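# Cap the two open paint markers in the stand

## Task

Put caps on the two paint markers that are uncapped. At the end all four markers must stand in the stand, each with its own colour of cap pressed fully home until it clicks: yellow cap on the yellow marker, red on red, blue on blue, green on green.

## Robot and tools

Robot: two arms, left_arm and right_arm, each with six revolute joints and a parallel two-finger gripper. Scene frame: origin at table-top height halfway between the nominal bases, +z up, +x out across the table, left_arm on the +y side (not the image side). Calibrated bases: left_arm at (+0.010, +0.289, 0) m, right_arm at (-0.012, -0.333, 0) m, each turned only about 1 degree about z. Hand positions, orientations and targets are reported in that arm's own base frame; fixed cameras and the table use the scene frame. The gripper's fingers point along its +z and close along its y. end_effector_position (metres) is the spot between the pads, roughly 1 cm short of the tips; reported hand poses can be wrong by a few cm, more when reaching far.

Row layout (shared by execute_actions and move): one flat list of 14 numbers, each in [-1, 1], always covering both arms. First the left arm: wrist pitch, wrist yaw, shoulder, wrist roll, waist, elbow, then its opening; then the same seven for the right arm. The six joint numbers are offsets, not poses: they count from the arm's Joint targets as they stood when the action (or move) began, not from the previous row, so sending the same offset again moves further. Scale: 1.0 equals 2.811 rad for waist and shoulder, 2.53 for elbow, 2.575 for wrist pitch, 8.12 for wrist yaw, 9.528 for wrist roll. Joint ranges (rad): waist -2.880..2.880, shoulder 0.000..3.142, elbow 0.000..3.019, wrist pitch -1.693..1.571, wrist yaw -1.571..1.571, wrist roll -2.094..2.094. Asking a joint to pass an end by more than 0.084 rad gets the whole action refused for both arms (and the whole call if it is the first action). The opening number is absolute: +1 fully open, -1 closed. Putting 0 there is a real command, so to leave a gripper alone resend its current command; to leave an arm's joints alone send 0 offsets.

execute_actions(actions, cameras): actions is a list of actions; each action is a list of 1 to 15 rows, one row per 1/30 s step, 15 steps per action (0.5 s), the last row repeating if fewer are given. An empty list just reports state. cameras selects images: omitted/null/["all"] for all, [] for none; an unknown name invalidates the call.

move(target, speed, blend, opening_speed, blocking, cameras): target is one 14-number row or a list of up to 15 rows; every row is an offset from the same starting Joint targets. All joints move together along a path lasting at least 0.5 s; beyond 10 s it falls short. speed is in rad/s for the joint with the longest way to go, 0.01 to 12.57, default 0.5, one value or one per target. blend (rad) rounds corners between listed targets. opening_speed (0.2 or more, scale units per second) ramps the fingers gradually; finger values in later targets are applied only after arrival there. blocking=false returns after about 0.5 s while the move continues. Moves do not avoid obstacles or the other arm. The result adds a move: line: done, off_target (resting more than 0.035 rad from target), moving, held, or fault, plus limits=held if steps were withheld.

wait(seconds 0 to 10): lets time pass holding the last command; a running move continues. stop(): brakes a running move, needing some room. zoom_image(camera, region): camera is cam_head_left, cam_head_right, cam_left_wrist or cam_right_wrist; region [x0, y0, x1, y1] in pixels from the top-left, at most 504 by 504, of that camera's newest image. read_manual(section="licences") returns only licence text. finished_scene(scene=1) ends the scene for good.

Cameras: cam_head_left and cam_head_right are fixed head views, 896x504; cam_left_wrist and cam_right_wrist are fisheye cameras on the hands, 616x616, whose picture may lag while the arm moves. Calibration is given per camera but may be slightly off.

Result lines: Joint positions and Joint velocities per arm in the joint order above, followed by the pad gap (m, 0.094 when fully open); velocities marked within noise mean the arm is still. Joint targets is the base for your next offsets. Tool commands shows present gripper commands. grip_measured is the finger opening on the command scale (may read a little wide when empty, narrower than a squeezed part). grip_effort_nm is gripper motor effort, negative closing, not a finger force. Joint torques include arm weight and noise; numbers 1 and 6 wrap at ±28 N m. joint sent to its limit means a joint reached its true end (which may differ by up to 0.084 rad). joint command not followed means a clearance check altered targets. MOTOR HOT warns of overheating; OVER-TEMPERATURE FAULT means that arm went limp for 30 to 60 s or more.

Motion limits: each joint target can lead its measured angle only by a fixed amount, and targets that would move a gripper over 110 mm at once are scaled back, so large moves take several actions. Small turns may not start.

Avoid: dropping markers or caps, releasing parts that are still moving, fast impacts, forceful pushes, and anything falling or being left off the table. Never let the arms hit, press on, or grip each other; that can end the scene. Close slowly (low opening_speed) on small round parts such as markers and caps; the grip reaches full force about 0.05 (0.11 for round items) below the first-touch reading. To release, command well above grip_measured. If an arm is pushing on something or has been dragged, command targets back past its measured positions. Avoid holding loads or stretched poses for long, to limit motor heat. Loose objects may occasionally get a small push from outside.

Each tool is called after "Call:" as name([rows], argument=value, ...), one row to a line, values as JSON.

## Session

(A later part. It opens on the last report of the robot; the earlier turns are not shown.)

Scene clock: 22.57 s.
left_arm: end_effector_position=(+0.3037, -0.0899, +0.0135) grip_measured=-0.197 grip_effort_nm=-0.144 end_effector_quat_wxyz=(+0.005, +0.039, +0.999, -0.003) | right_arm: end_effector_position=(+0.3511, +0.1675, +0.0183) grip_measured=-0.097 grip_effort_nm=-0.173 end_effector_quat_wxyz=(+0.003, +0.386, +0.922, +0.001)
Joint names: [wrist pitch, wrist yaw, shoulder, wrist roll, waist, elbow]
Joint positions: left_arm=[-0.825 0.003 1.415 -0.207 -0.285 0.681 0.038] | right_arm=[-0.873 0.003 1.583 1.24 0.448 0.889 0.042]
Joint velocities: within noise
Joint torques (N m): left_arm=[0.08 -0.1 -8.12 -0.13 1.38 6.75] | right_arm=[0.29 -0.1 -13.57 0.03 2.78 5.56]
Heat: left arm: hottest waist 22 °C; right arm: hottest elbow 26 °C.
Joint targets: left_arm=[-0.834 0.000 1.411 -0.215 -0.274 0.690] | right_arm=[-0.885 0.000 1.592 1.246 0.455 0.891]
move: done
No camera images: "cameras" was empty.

Call:
move([
  [-0.01961, 0, -0.01245, 0, 0, 0.00684, -0.2, -0.01398, 0, -0.00889, 0, 0, 0.00514, -0.1],
  [-0.0002, 0, 0, 0, 0, -0.0003, -0.2, 0.00544, 0, 0.00356, 0, 0, -0.00198, -0.1],
], speed=0.1, cameras=["cam_left_wrist", "cam_right_wrist"])

Scene clock: 24.23 s.
left_arm: end_effector_position=(+0.3001, -0.0888, +0.0163) grip_measured=-0.197 grip_effort_nm=-0.144 end_effector_quat_wxyz=(+0.000, +0.039, +0.999, -0.001) | right_arm: end_effector_position=(+0.3497, +0.1668, +0.0188) grip_measured=-0.097 grip_effort_nm=-0.168 end_effector_quat_wxyz=(+0.001, +0.386, +0.922, -0.002)
Joint names: [wrist pitch, wrist yaw, shoulder, wrist roll, waist, elbow]
Joint positions: left_arm=[-0.845 0.003 1.406 -0.207 -0.285 0.681 0.038] | right_arm=[-0.88 0.003 1.581 1.24 0.448 0.889 0.042]
Joint velocities: within noise
Joint torques (N m): left_arm=[0.77 -0.09 -7.41 -0.13 1.38 6.72] | right_arm=[0.81 -0.09 -12.4 0.03 2.73 5.2]
Heat: left arm: hottest waist 22 °C; right arm: hottest elbow 26 °C.
Joint targets: left_arm=[-0.835 0.000 1.411 -0.215 -0.274 0.689] | right_arm=[-0.871 0.000 1.603 1.246 0.455 0.886]
move: done
camera_calibration:
cam_left_wrist: T_world_to_cam=[[-0.150595, -0.986679, -0.0615267, -0.0332342], [-0.862579, 0.100738, 0.495792, 0.27515], [-0.482989, 0.127736, -0.866259, 0.271971], [0, 0, 0, 1]] pos_world=[0.363692, -0.0952499, 0.0971359]
cam_right_wrist: T_world_to_cam=[[-0.753426, -0.656589, -0.0352078, 0.377403], [-0.580994, 0.639698, 0.503223, 0.101498], [-0.307888, 0.399597, -0.863439, 0.15457], [0, 0, 0, 1]] pos_world=[0.390905, 0.121105, 0.0956736]
Images, in order (width x height): cam_left_wrist 616x616, cam_right_wrist 616x616.

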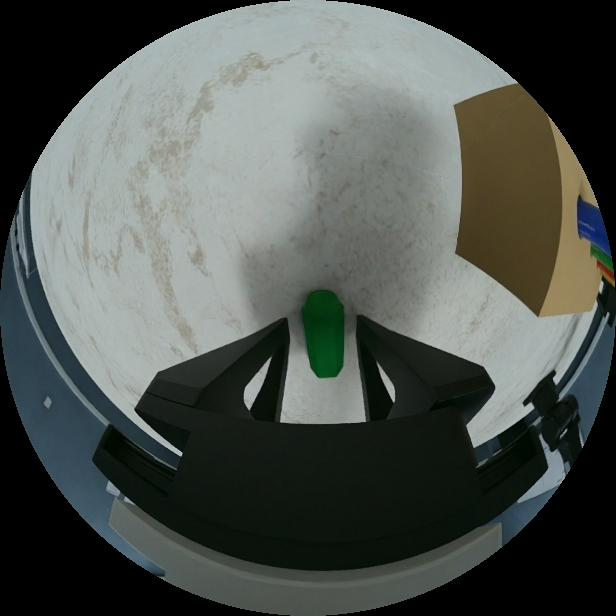

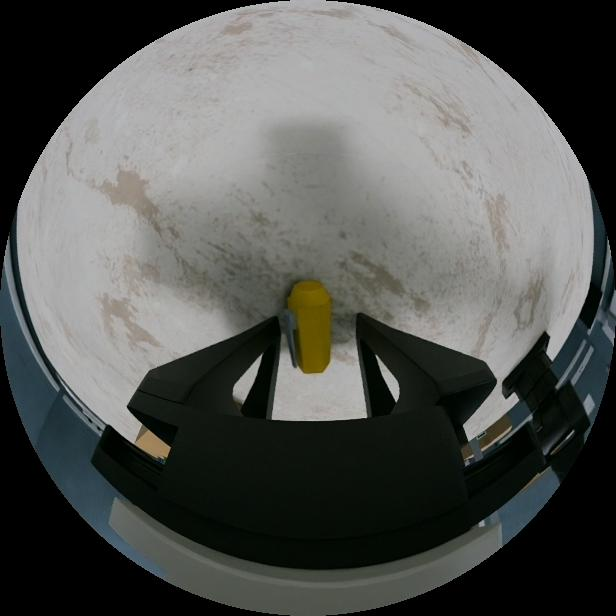

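Call:
move(target=[0, 0, 0, 0, 0, 0, -0.78, 0, 0, 0, 0, 0, 0, -0.78], speed=0.3, opening_speed=0.4, cameras=["cam_left_wrist", "cam_right_wrist"])

Scene clock: 29.90 s.
left_arm: end_effector_position=(+0.3002, -0.0888, +0.0163) grip_measured=-0.563 grip_effort_nm=-1.033 end_effector_quat_wxyz=(+0.000, +0.039, +0.999, -0.001) | right_arm: end_effector_position=(+0.3497, +0.1669, +0.0188) grip_measured=-0.580 grip_effort_nm=-1.053 end_effector_quat_wxyz=(+0.001, +0.386, +0.922, -0.001)
Joint names: [wrist pitch, wrist yaw, shoulder, wrist roll, waist, elbow]
Joint positions: left_arm=[-0.845 0.003 1.406 -0.207 -0.285 0.681 0.021] | right_arm=[-0.88 0.003 1.581 1.24 0.448 0.889 0.02]
Joint velocities: within noise
Joint torques (N m): left_arm=[0.75 -0.09 -7.36 -0.12 1.38 6.72] | right_arm=[0.98 -0.09 -12.34 0.03 2.67 5.23]
Heat: left arm: hottest waist 22 °C; right arm: hottest elbow 26 °C.
Joint targets: left_arm=[-0.835 0.000 1.411 -0.215 -0.274 0.689] | right_arm=[-0.871 0.000 1.603 1.246 0.455 0.886]
move: done
camera_calibration:
cam_left_wrist: T_world_to_cam=[[-0.150601, -0.986683, -0.061448, -0.0332252], [-0.86275, 0.100828, 0.495476, 0.275337], [-0.482682, 0.127633, -0.866446, 0.271916], [0, 0, 0, 1]] pos_world=[0.363792, -0.0952499, 0.0971361]
cam_right_wrist: T_world_to_cam=[[-0.753389, -0.656612, -0.0355707, 0.377503], [-0.581193, 0.639598, 0.503119, 0.101656], [-0.307603, 0.399718, -0.863485, 0.154479], [0, 0, 0, 1]] pos_world=[0.391007, 0.121106, 0.0956733]
Images, in order (width x height): cam_left_wrist 616x616, cam_right_wrist 616x616.

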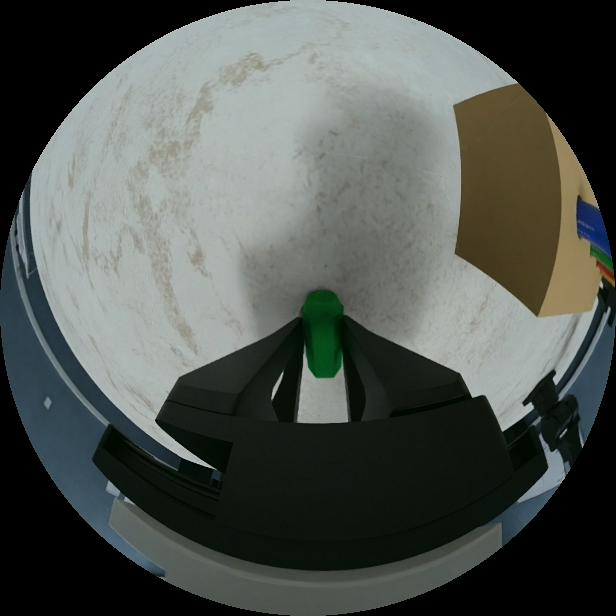

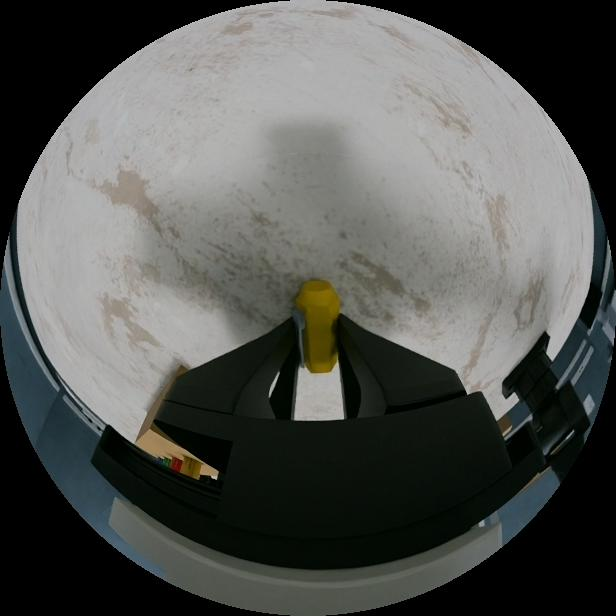

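Call:
zoom_image(camera="cam_left_wrist", region=[260, 270, 390, 400])

Call:
zoom_image(camera="cam_right_wrist", region=[250, 260, 380, 390])

Scaled by 3.877 from the camera's 616x616 image, which has a finer 880x880 frame.

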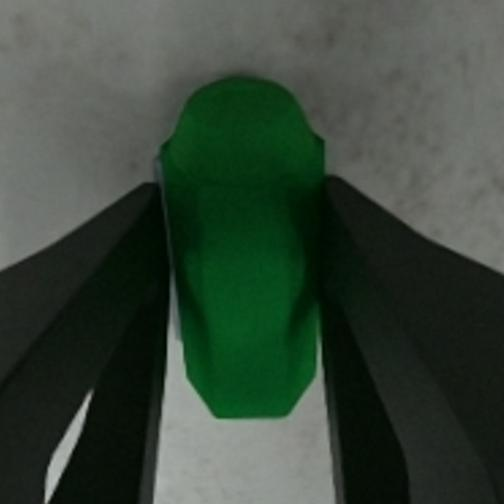

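Scaled by 3.877 from the camera's 616x616 image, which has a finer 880x880 frame.

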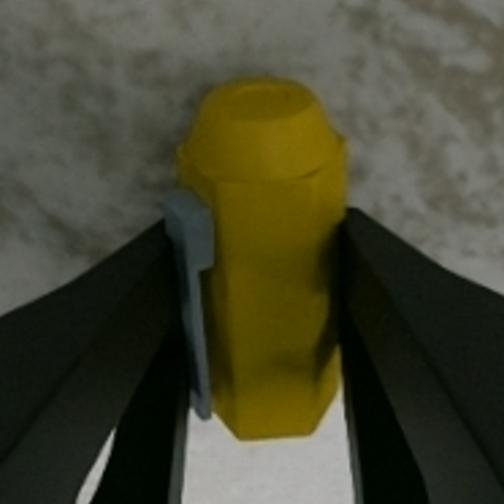

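Call:
move(target=[-0.1320, 0, -0.06357, 0, 0, 0.06364, -0.78, -0.11262, 0, -0.05372, 0, 0, 0.05494, -0.78], speed=0.4)

Scene clock: 31.67 s.
left_arm: end_effector_position=(+0.2893, -0.0856, +0.1036) grip_measured=-0.563 grip_effort_nm=-1.033 end_effector_quat_wxyz=(-0.016, +0.039, +0.999, +0.003) | right_arm: end_effector_position=(+0.3375, +0.1610, +0.0943) grip_measured=-0.581 grip_effort_nm=-1.057 end_effector_quat_wxyz=(-0.018, +0.386, +0.922, -0.022)
Joint names: [wrist pitch, wrist yaw, shoulder, wrist roll, waist, elbow]
Joint positions: left_arm=[-1.167 0.003 1.242 -0.207 -0.285 0.805 0.021] | right_arm=[-1.152 0.003 1.462 1.24 0.448 0.987 0.02]
Joint velocities: within noise
Joint torques (N m): left_arm=[0.08 -0.1 -7.47 -0.12 1.44 10.93] | right_arm=[0.25 -0.09 -14.45 0.04 2.67 8.9]
Heat: left arm: hottest waist 22 °C; right arm: hottest elbow 26 °C.
Joint targets: left_arm=[-1.175 0.000 1.232 -0.215 -0.274 0.850] | right_arm=[-1.161 0.000 1.452 1.246 0.455 1.025]
move: off_target (left_arm, right_arm); left_arm: the elbow is farthest, 0.045 rad from its target; right_arm: the elbow is farthest, 0.038 rad from its target
camera_calibration:
cam_left_wrist: T_world_to_cam=[[-0.152715, -0.986062, -0.066031, -0.0252213], [-0.845974, 0.0958943, 0.52453, 0.21416], [-0.510887, 0.135964, -0.848828, 0.348963], [0, 0, 0, 1]] pos_world=[0.355603, -0.092853, 0.182211]
cam_right_wrist: T_world_to_cam=[[-0.753827, -0.656835, 0.0176666, 0.362257], [-0.555817, 0.65177, 0.516007, 0.048545], [-0.350446, 0.379161, -0.856402, 0.235245], [0, 0, 0, 1]] pos_world=[0.382502, 0.117107, 0.170015]

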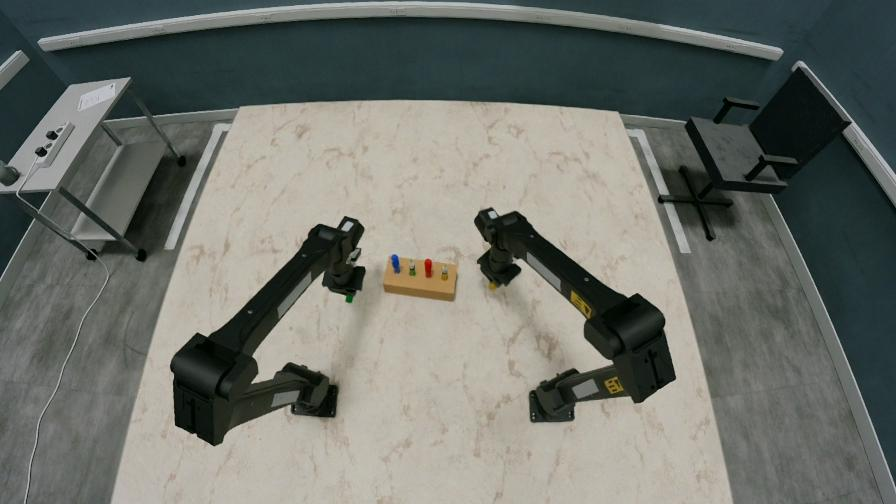

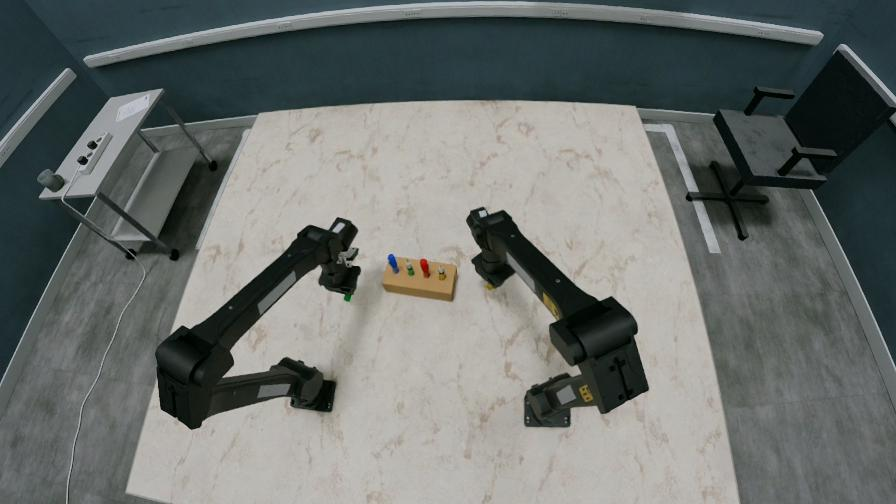

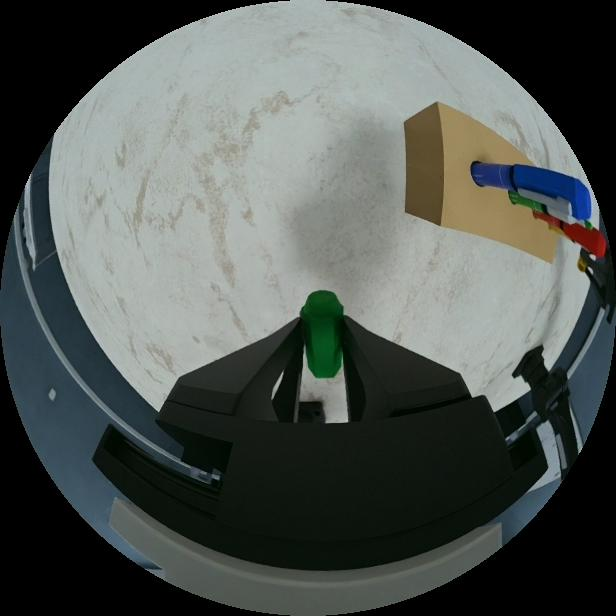

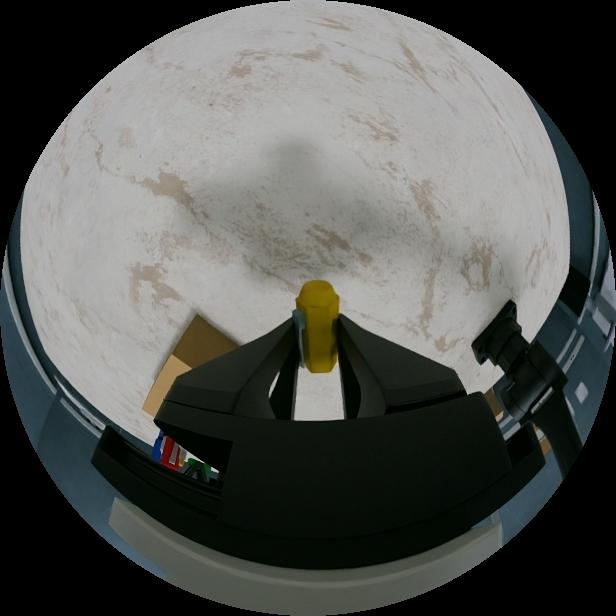

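Call:
zoom_image(camera="cam_left_wrist", region=[270, 270, 380, 400])

Call:
zoom_image(camera="cam_left_wrist", region=[400, 90, 616, 290])

Scaled by 3.877 from the camera's 616x616 image, which has a finer 880x880 frame.

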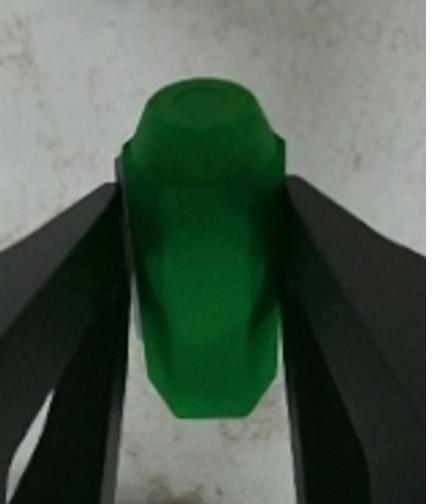

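Scaled by 2.333 from the camera's 616x616 image, which has a finer 880x880 frame.

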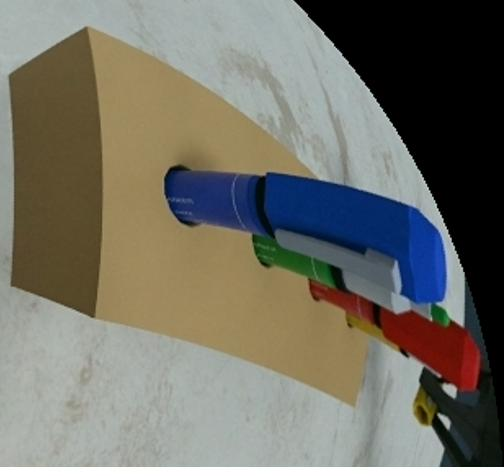

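Call:
move(target=[0.7501, 0, -0.03597, 0.02257, 0.07969, -0.18798, -0.78, 0, 0, 0, 0, 0, 0, -0.78], speed=0.8)

Scene clock: 36.00 s.
left_arm: end_effector_position=(+0.4448, -0.0297, +0.2274) grip_measured=-0.563 grip_effort_nm=-1.033 end_effector_quat_wxyz=(+0.693, +0.020, +0.720, -0.027) | right_arm: end_effector_position=(+0.3374, +0.1609, +0.0943) grip_measured=-0.581 grip_effort_nm=-1.053 end_effector_quat_wxyz=(-0.018, +0.386, +0.922, -0.022)
Joint names: [wrist pitch, wrist yaw, shoulder, wrist roll, waist, elbow]
Joint positions: left_arm=[0.736 0.003 1.143 -0.01 -0.065 0.37 0.021] | right_arm=[-1.153 0.003 1.462 1.24 0.448 0.987 0.02]
Joint velocities: within noise
Joint torques (N m): left_arm=[2.54 -0.09 -6.12 0.05 1.67 7.58] | right_arm=[0.25 -0.1 -14.39 0.03 2.67 8.85]
Heat: left arm: hottest elbow 23 °C; right arm: hottest elbow 27 °C.
Joint targets: left_arm=[0.757 0.001 1.131 0.000 -0.050 0.374] | right_arm=[-1.161 0.000 1.452 1.246 0.455 1.025]
move: off_target (right_arm); right_arm: the elbow is farthest, 0.038 rad from its target
camera_calibration:
cam_left_wrist: T_world_to_cam=[[-0.00522472, -0.997856, -0.0652313, -0.004274], [-0.5253, 0.0582456, -0.848921, 0.443884], [0.850901, 0.0298307, -0.524479, -0.156813], [0, 0, 0, 1]] pos_world=[0.366582, -0.0254413, 0.294299]
cam_right_wrist: T_world_to_cam=[[-0.75382, -0.656832, 0.0180848, 0.36204], [-0.555624, 0.651877, 0.51608, 0.0484556], [-0.350767, 0.378983, -0.856349, 0.235382], [0, 0, 0, 1]] pos_world=[0.3824, 0.117007, 0.170015]

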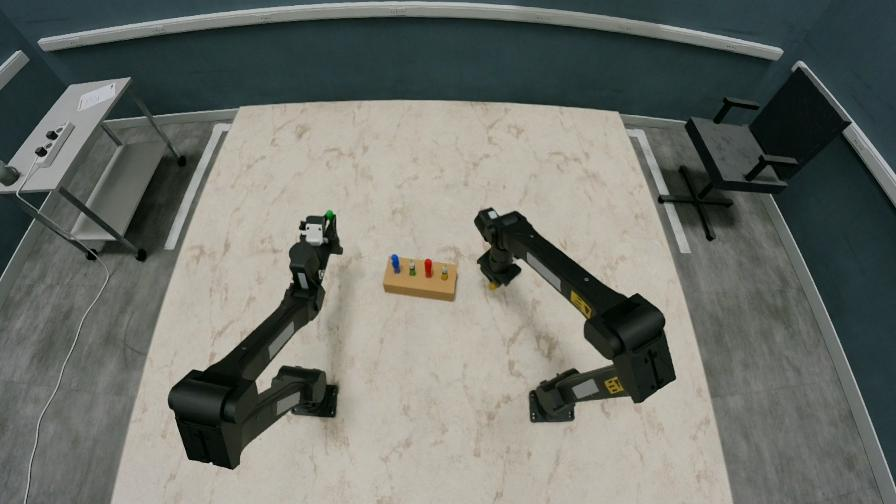

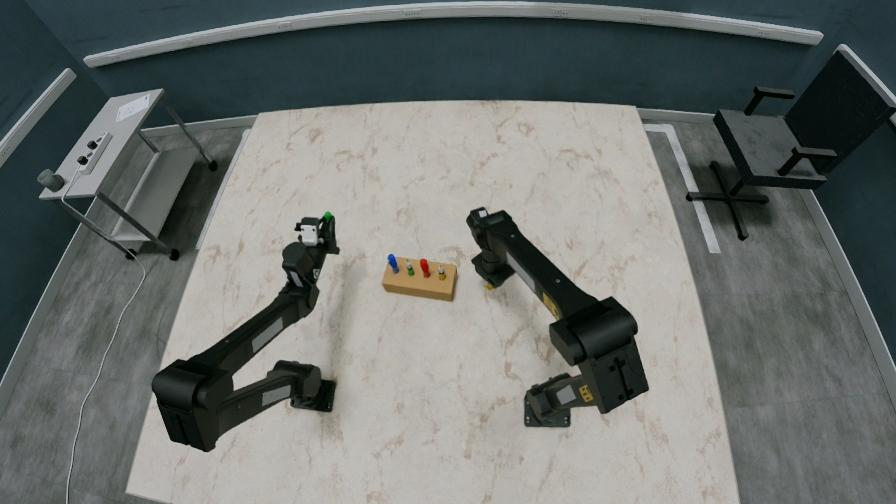

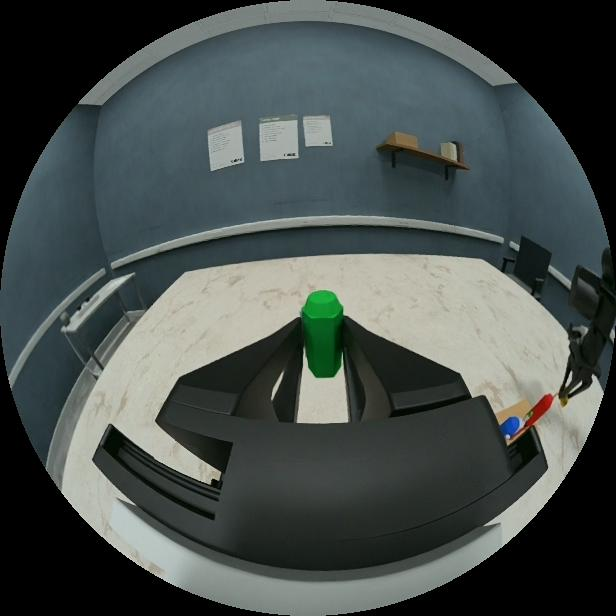

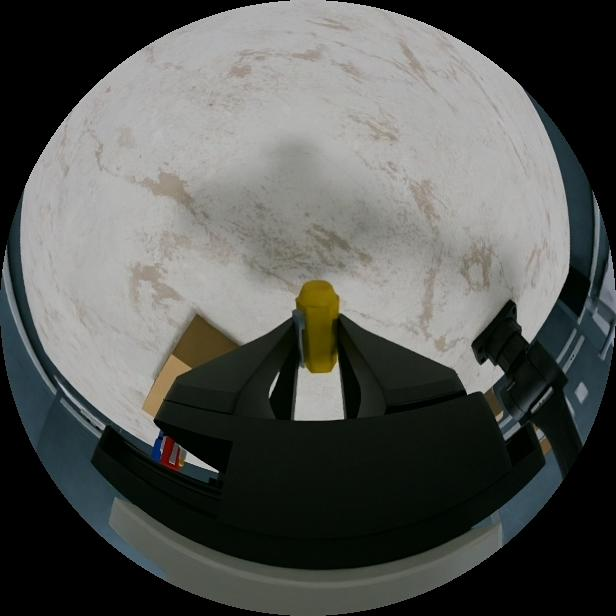

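Call:
move(target=[0.08117, -0.09107, 0.08858, 0.00052, -0.28709, 0.03004, -0.78, 0, 0, 0, 0, 0, 0, -0.78], speed=0.5)

Scene clock: 38.37 s.
left_arm: end_effector_position=(+0.3741, -0.2481, +0.1975) grip_measured=-0.563 grip_effort_nm=-1.033 end_effector_quat_wxyz=(+0.701, +0.041, +0.711, -0.035) | right_arm: end_effector_position=(+0.3374, +0.1609, +0.0943) grip_measured=-0.581 grip_effort_nm=-1.057 end_effector_quat_wxyz=(-0.018, +0.386, +0.922, -0.022)
Joint names: [wrist pitch, wrist yaw, shoulder, wrist roll, waist, elbow]
Joint positions: left_arm=[0.946 -0.736 1.375 -0.005 -0.844 0.411 0.021] | right_arm=[-1.153 0.003 1.462 1.24 0.448 0.987 0.02]
Joint velocities: within noise
Joint torques (N m): left_arm=[2.35 -0.13 -6.65 0.03 -0.44 9.07] | right_arm=[0.25 -0.09 -14.39 0.03 2.73 8.9]
Heat: left arm: hottest elbow 23 °C; right arm: hottest elbow 27 °C.
Joint targets: left_arm=[0.966 -0.739 1.380 0.005 -0.857 0.451] | right_arm=[-1.161 0.000 1.452 1.246 0.455 1.025]
move: off_target (left_arm, right_arm); left_arm: the elbow is farthest, 0.039 rad from its target; right_arm: the elbow is farthest, 0.038 rad from its target
camera_calibration:
cam_left_wrist: T_world_to_cam=[[-0.0448092, -0.995654, -0.0816426, -0.205866], [-0.500918, 0.0931016, -0.860472, 0.395935], [0.864334, 0.00233926, -0.502913, -0.121831], [0, 0, 0, 1]] pos_world=[0.294409, -0.241549, 0.262613]
cam_right_wrist: T_world_to_cam=[[-0.75382, -0.656832, 0.0180848, 0.36204], [-0.555624, 0.651877, 0.51608, 0.0484556], [-0.350767, 0.378983, -0.856349, 0.235382], [0, 0, 0, 1]] pos_world=[0.3824, 0.117007, 0.170015]

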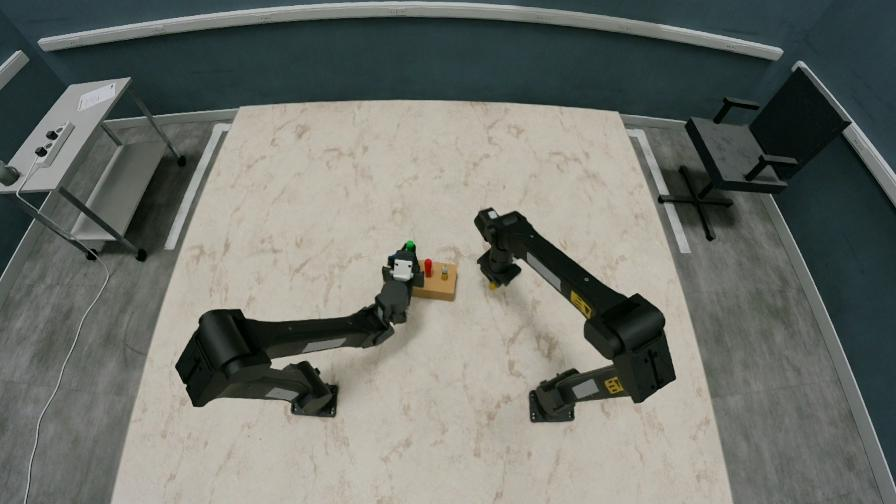

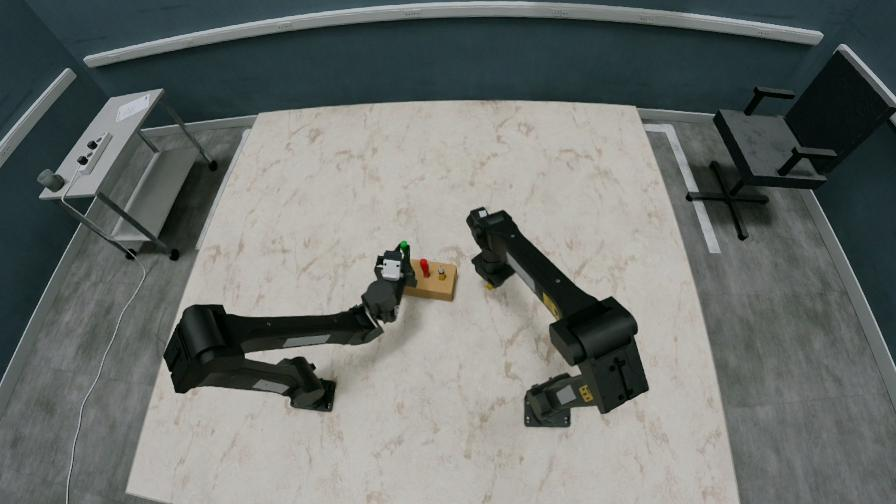

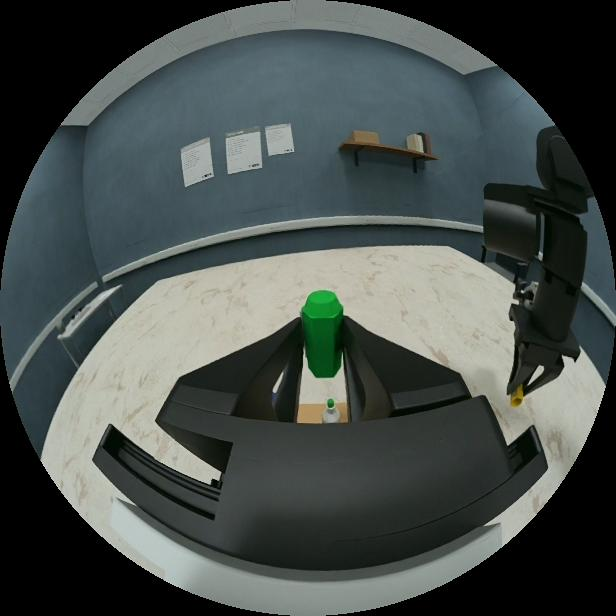

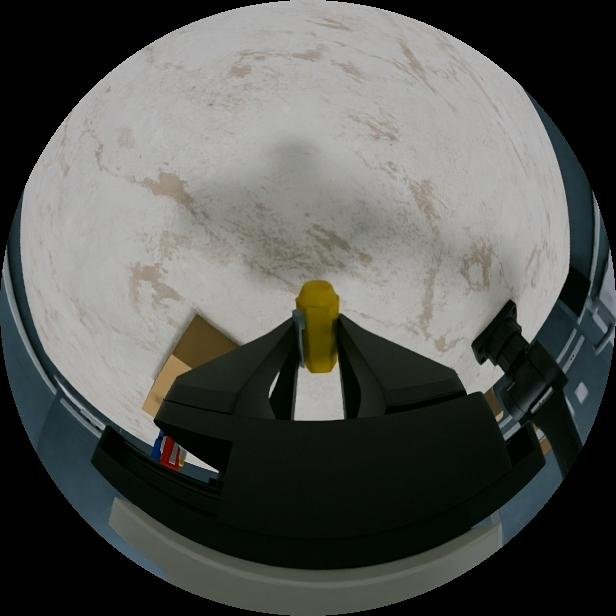

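Call:
zoom_image(camera="cam_left_wrist", region=[260, 280, 400, 440])

Call:
zoom_image(camera="cam_head_left", region=[350, 220, 490, 320])

Call:
zoom_image(camera="cam_right_wrist", region=[130, 390, 250, 500])

Scaled by 3.150 from the camera's 616x616 image, which has a finer 880x880 frame.

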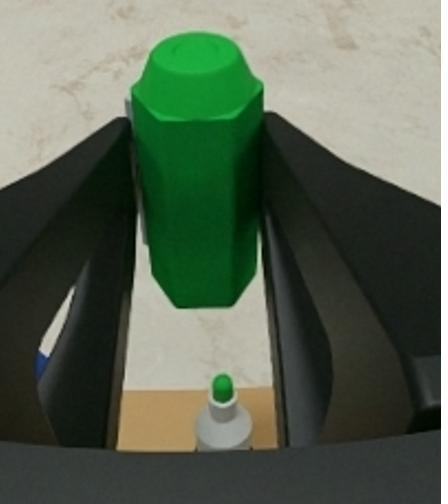

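Scaled by 3.600 from the camera's 896x504 image, which has a finer 1280x720 frame.

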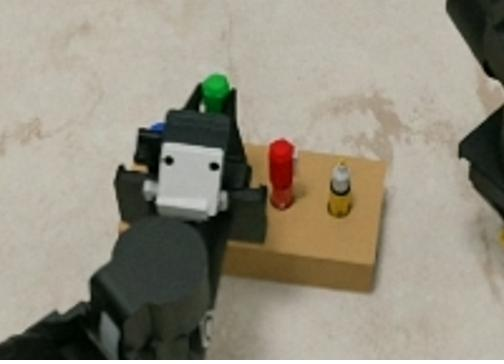

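Scaled by 4.200 from the camera's 616x616 image, which has a finer 880x880 frame.

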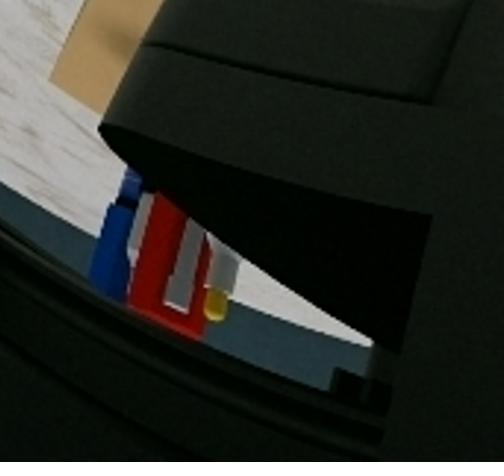

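Call:
zoom_image(camera="cam_head_left", region=[415, 250, 465, 285])

Call:
zoom_image(camera="cam_head_right", region=[410, 250, 460, 285])

Scaled by 10.080 from the camera's 896x504 image, which has a finer 1280x720 frame.

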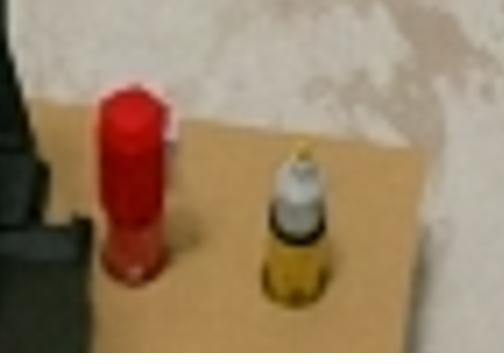

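Scaled by 10.080 from the camera's 896x504 image, which has a finer 1280x720 frame.

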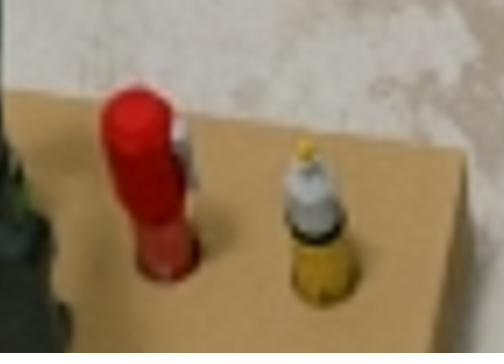

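Call:
move(target=[0.04505, -0.00209, 0.0281, 0.00052, -0.00605, -0.02095, -0.78, 0, 0, 0, 0, 0, 0, -0.78], speed=0.2, cameras=["cam_left_wrist", "cam_head_left"])

Scene clock: 45.53 s.
left_arm: end_effector_position=(+0.3706, -0.2502, +0.1815) grip_measured=-0.563 grip_effort_nm=-1.033 end_effector_quat_wxyz=(+0.707, +0.037, +0.706, -0.038) | right_arm: end_effector_position=(+0.3374, +0.1609, +0.0943) grip_measured=-0.581 grip_effort_nm=-1.057 end_effector_quat_wxyz=(-0.018, +0.386, +0.922, -0.022)
Joint names: [wrist pitch, wrist yaw, shoulder, wrist roll, waist, elbow]
Joint positions: left_arm=[1.063 -0.753 1.455 0 -0.859 0.394 0.021] | right_arm=[-1.153 0.003 1.462 1.24 0.448 0.987 0.02]
Joint velocities: within noise
Joint torques (N m): left_arm=[2.32 -0.13 -7.06 0.03 -0.67 5.49] | right_arm=[0.24 -0.09 -14.33 0.03 2.67 8.88]
Heat: left arm: hottest elbow 23 °C; right arm: hottest elbow 28 °C.
Joint targets: left_arm=[1.082 -0.756 1.459 0.010 -0.874 0.397] | right_arm=[-1.161 0.000 1.452 1.246 0.455 1.025]
move: off_target (right_arm); right_arm: the elbow is farthest, 0.038 rad from its target
camera_calibration:
cam_left_wrist: T_world_to_cam=[[-0.0411104, -0.996576, -0.0717385, -0.212884], [-0.489142, 0.0826808, -0.868276, 0.374982], [0.871235, -0.000604873, -0.490867, -0.132254], [0, 0, 0, 1]] pos_world=[0.289892, -0.243239, 0.245397]
Images, in order (width x height): cam_head_left 896x504, cam_left_wrist 616x616.

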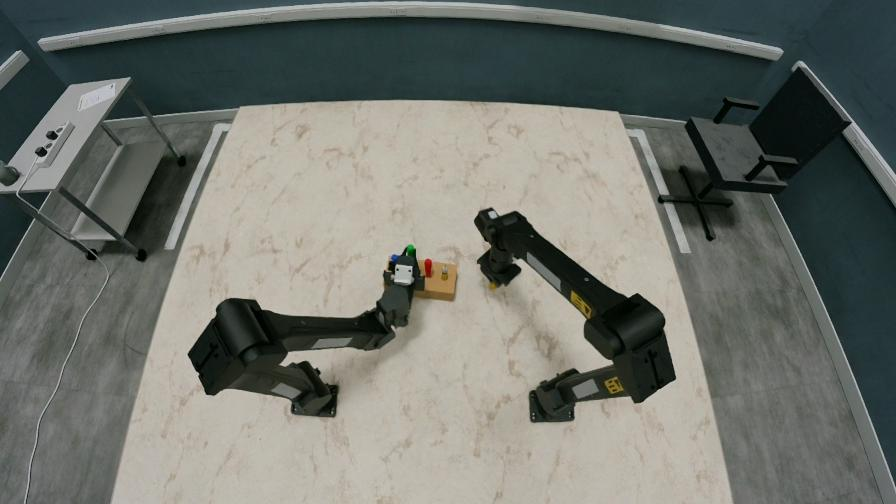

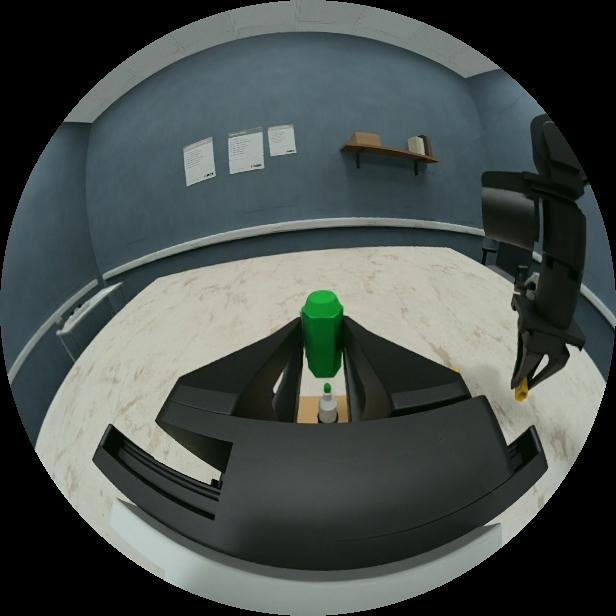

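Call:
zoom_image(camera="cam_left_wrist", region=[280, 340, 380, 430])

Call:
zoom_image(camera="cam_head_left", region=[380, 230, 460, 300])

Scaled by 5.040 from the camera's 616x616 image, which has a finer 880x880 frame.

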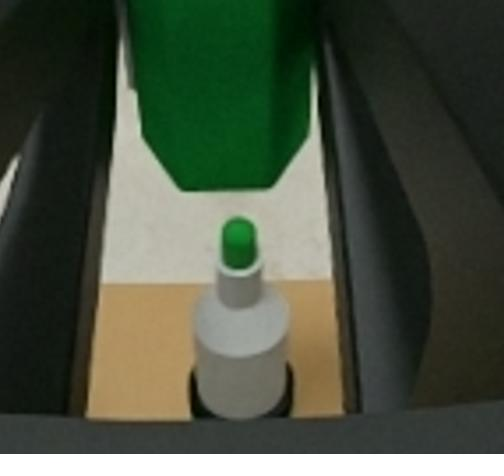

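Scaled by 6.300 from the camera's 896x504 image, which has a finer 1280x720 frame.

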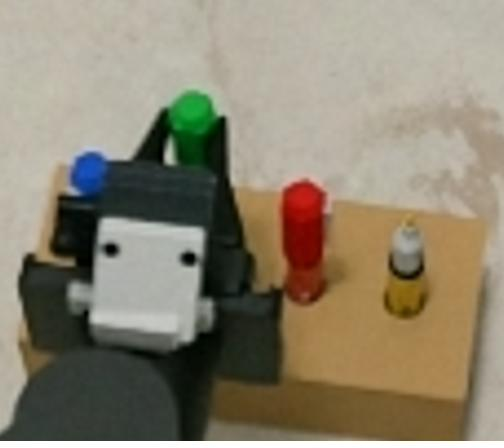

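Call:
wait(seconds=0)

Call:
zoom_image(camera="cam_head_left", region=[385, 235, 435, 270])

Call:
zoom_image(camera="cam_head_right", region=[380, 235, 430, 270])

Scene clock: 46.87 s.
left_arm: end_effector_position=(+0.3706, -0.2502, +0.1816) grip_measured=-0.563 grip_effort_nm=-1.033 end_effector_quat_wxyz=(+0.707, +0.037, +0.706, -0.038) | right_arm: end_effector_position=(+0.3374, +0.1609, +0.0943) grip_measured=-0.581 grip_effort_nm=-1.062 end_effector_quat_wxyz=(-0.018, +0.386, +0.922, -0.022)
Joint names: [wrist pitch, wrist yaw, shoulder, wrist roll, waist, elbow]
Joint positions: left_arm=[1.063 -0.753 1.455 0 -0.859 0.394 0.021] | right_arm=[-1.153 0.003 1.462 1.24 0.448 0.987 0.02]
Joint velocities: within noise
Joint torques (N m): left_arm=[2.33 -0.13 -7.06 0.03 -0.67 5.49] | right_arm=[0.25 -0.09 -14.39 0.03 2.67 8.88]
Heat: left arm: hottest elbow 23 °C; right arm: hottest elbow 28 °C.
Joint targets: left_arm=[1.082 -0.756 1.459 0.010 -0.874 0.397] | right_arm=[-1.161 0.000 1.452 1.246 0.455 1.025]
Tool commands: left_gripper/opening=-0.78 right_gripper/opening=-0.78
camera_calibration:
cam_left_wrist: T_world_to_cam=[[-0.0411328, -0.996568, -0.0718376, -0.212851], [-0.488826, 0.0827779, -0.868445, 0.374956], [0.871411, -0.000605476, -0.490554, -0.132381], [0, 0, 0, 1]] pos_world=[0.289892, -0.243239, 0.245397]
cam_right_wrist: T_world_to_cam=[[-0.75382, -0.656832, 0.0180848, 0.36204], [-0.555624, 0.651877, 0.51608, 0.0484556], [-0.350767, 0.378983, -0.856349, 0.235382], [0, 0, 0, 1]] pos_world=[0.3824, 0.117007, 0.170015]

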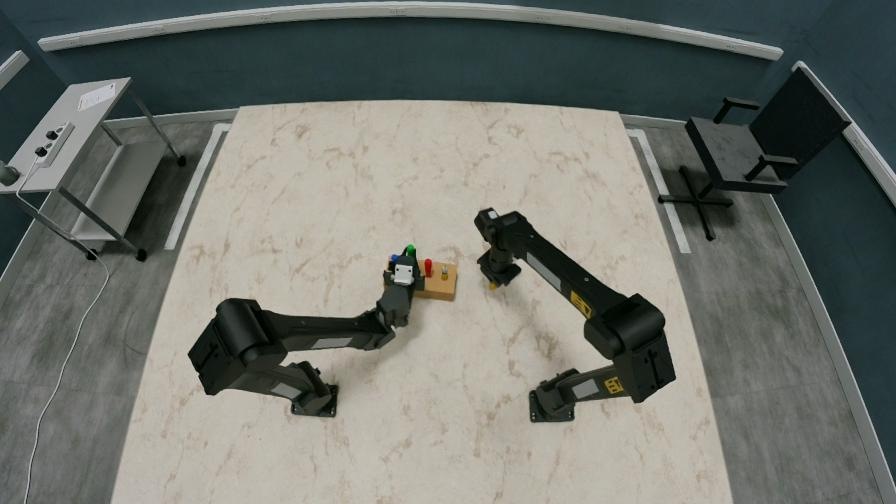

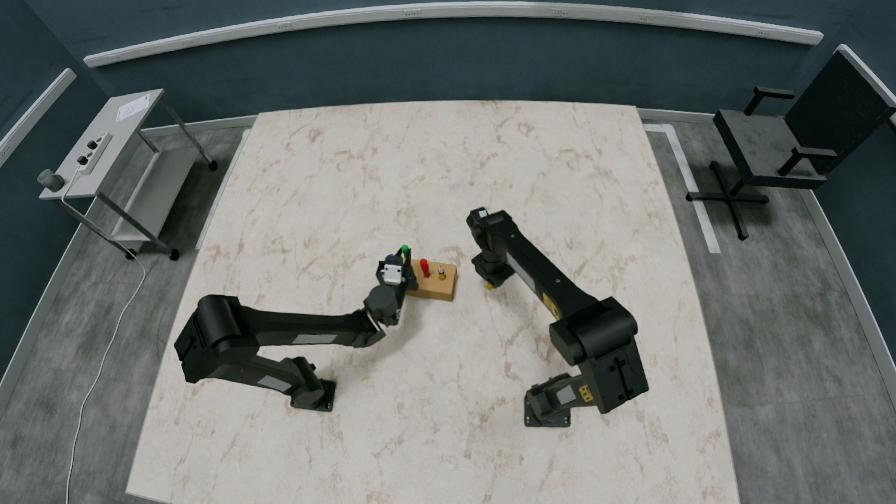

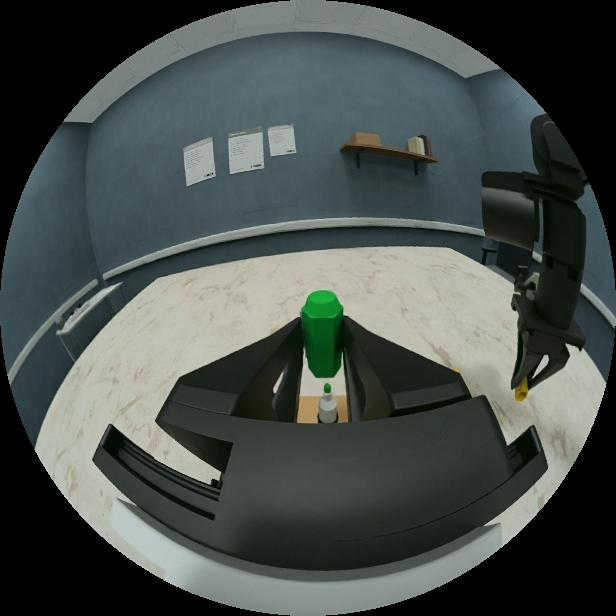

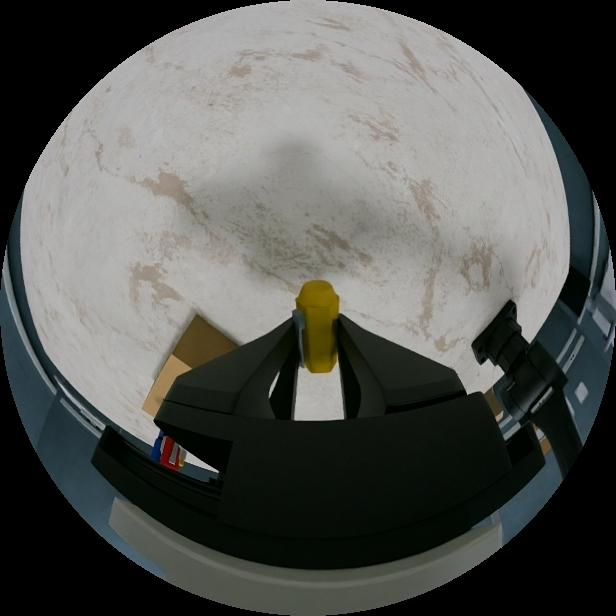

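Scaled by 10.080 from the camera's 896x504 image, which has a finer 1280x720 frame.

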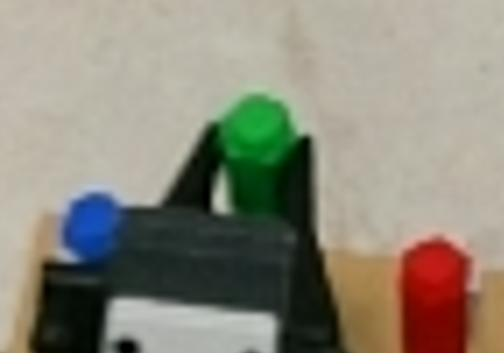

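Scaled by 10.080 from the camera's 896x504 image, which has a finer 1280x720 frame.

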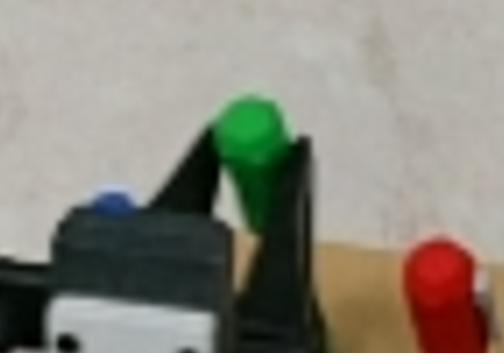

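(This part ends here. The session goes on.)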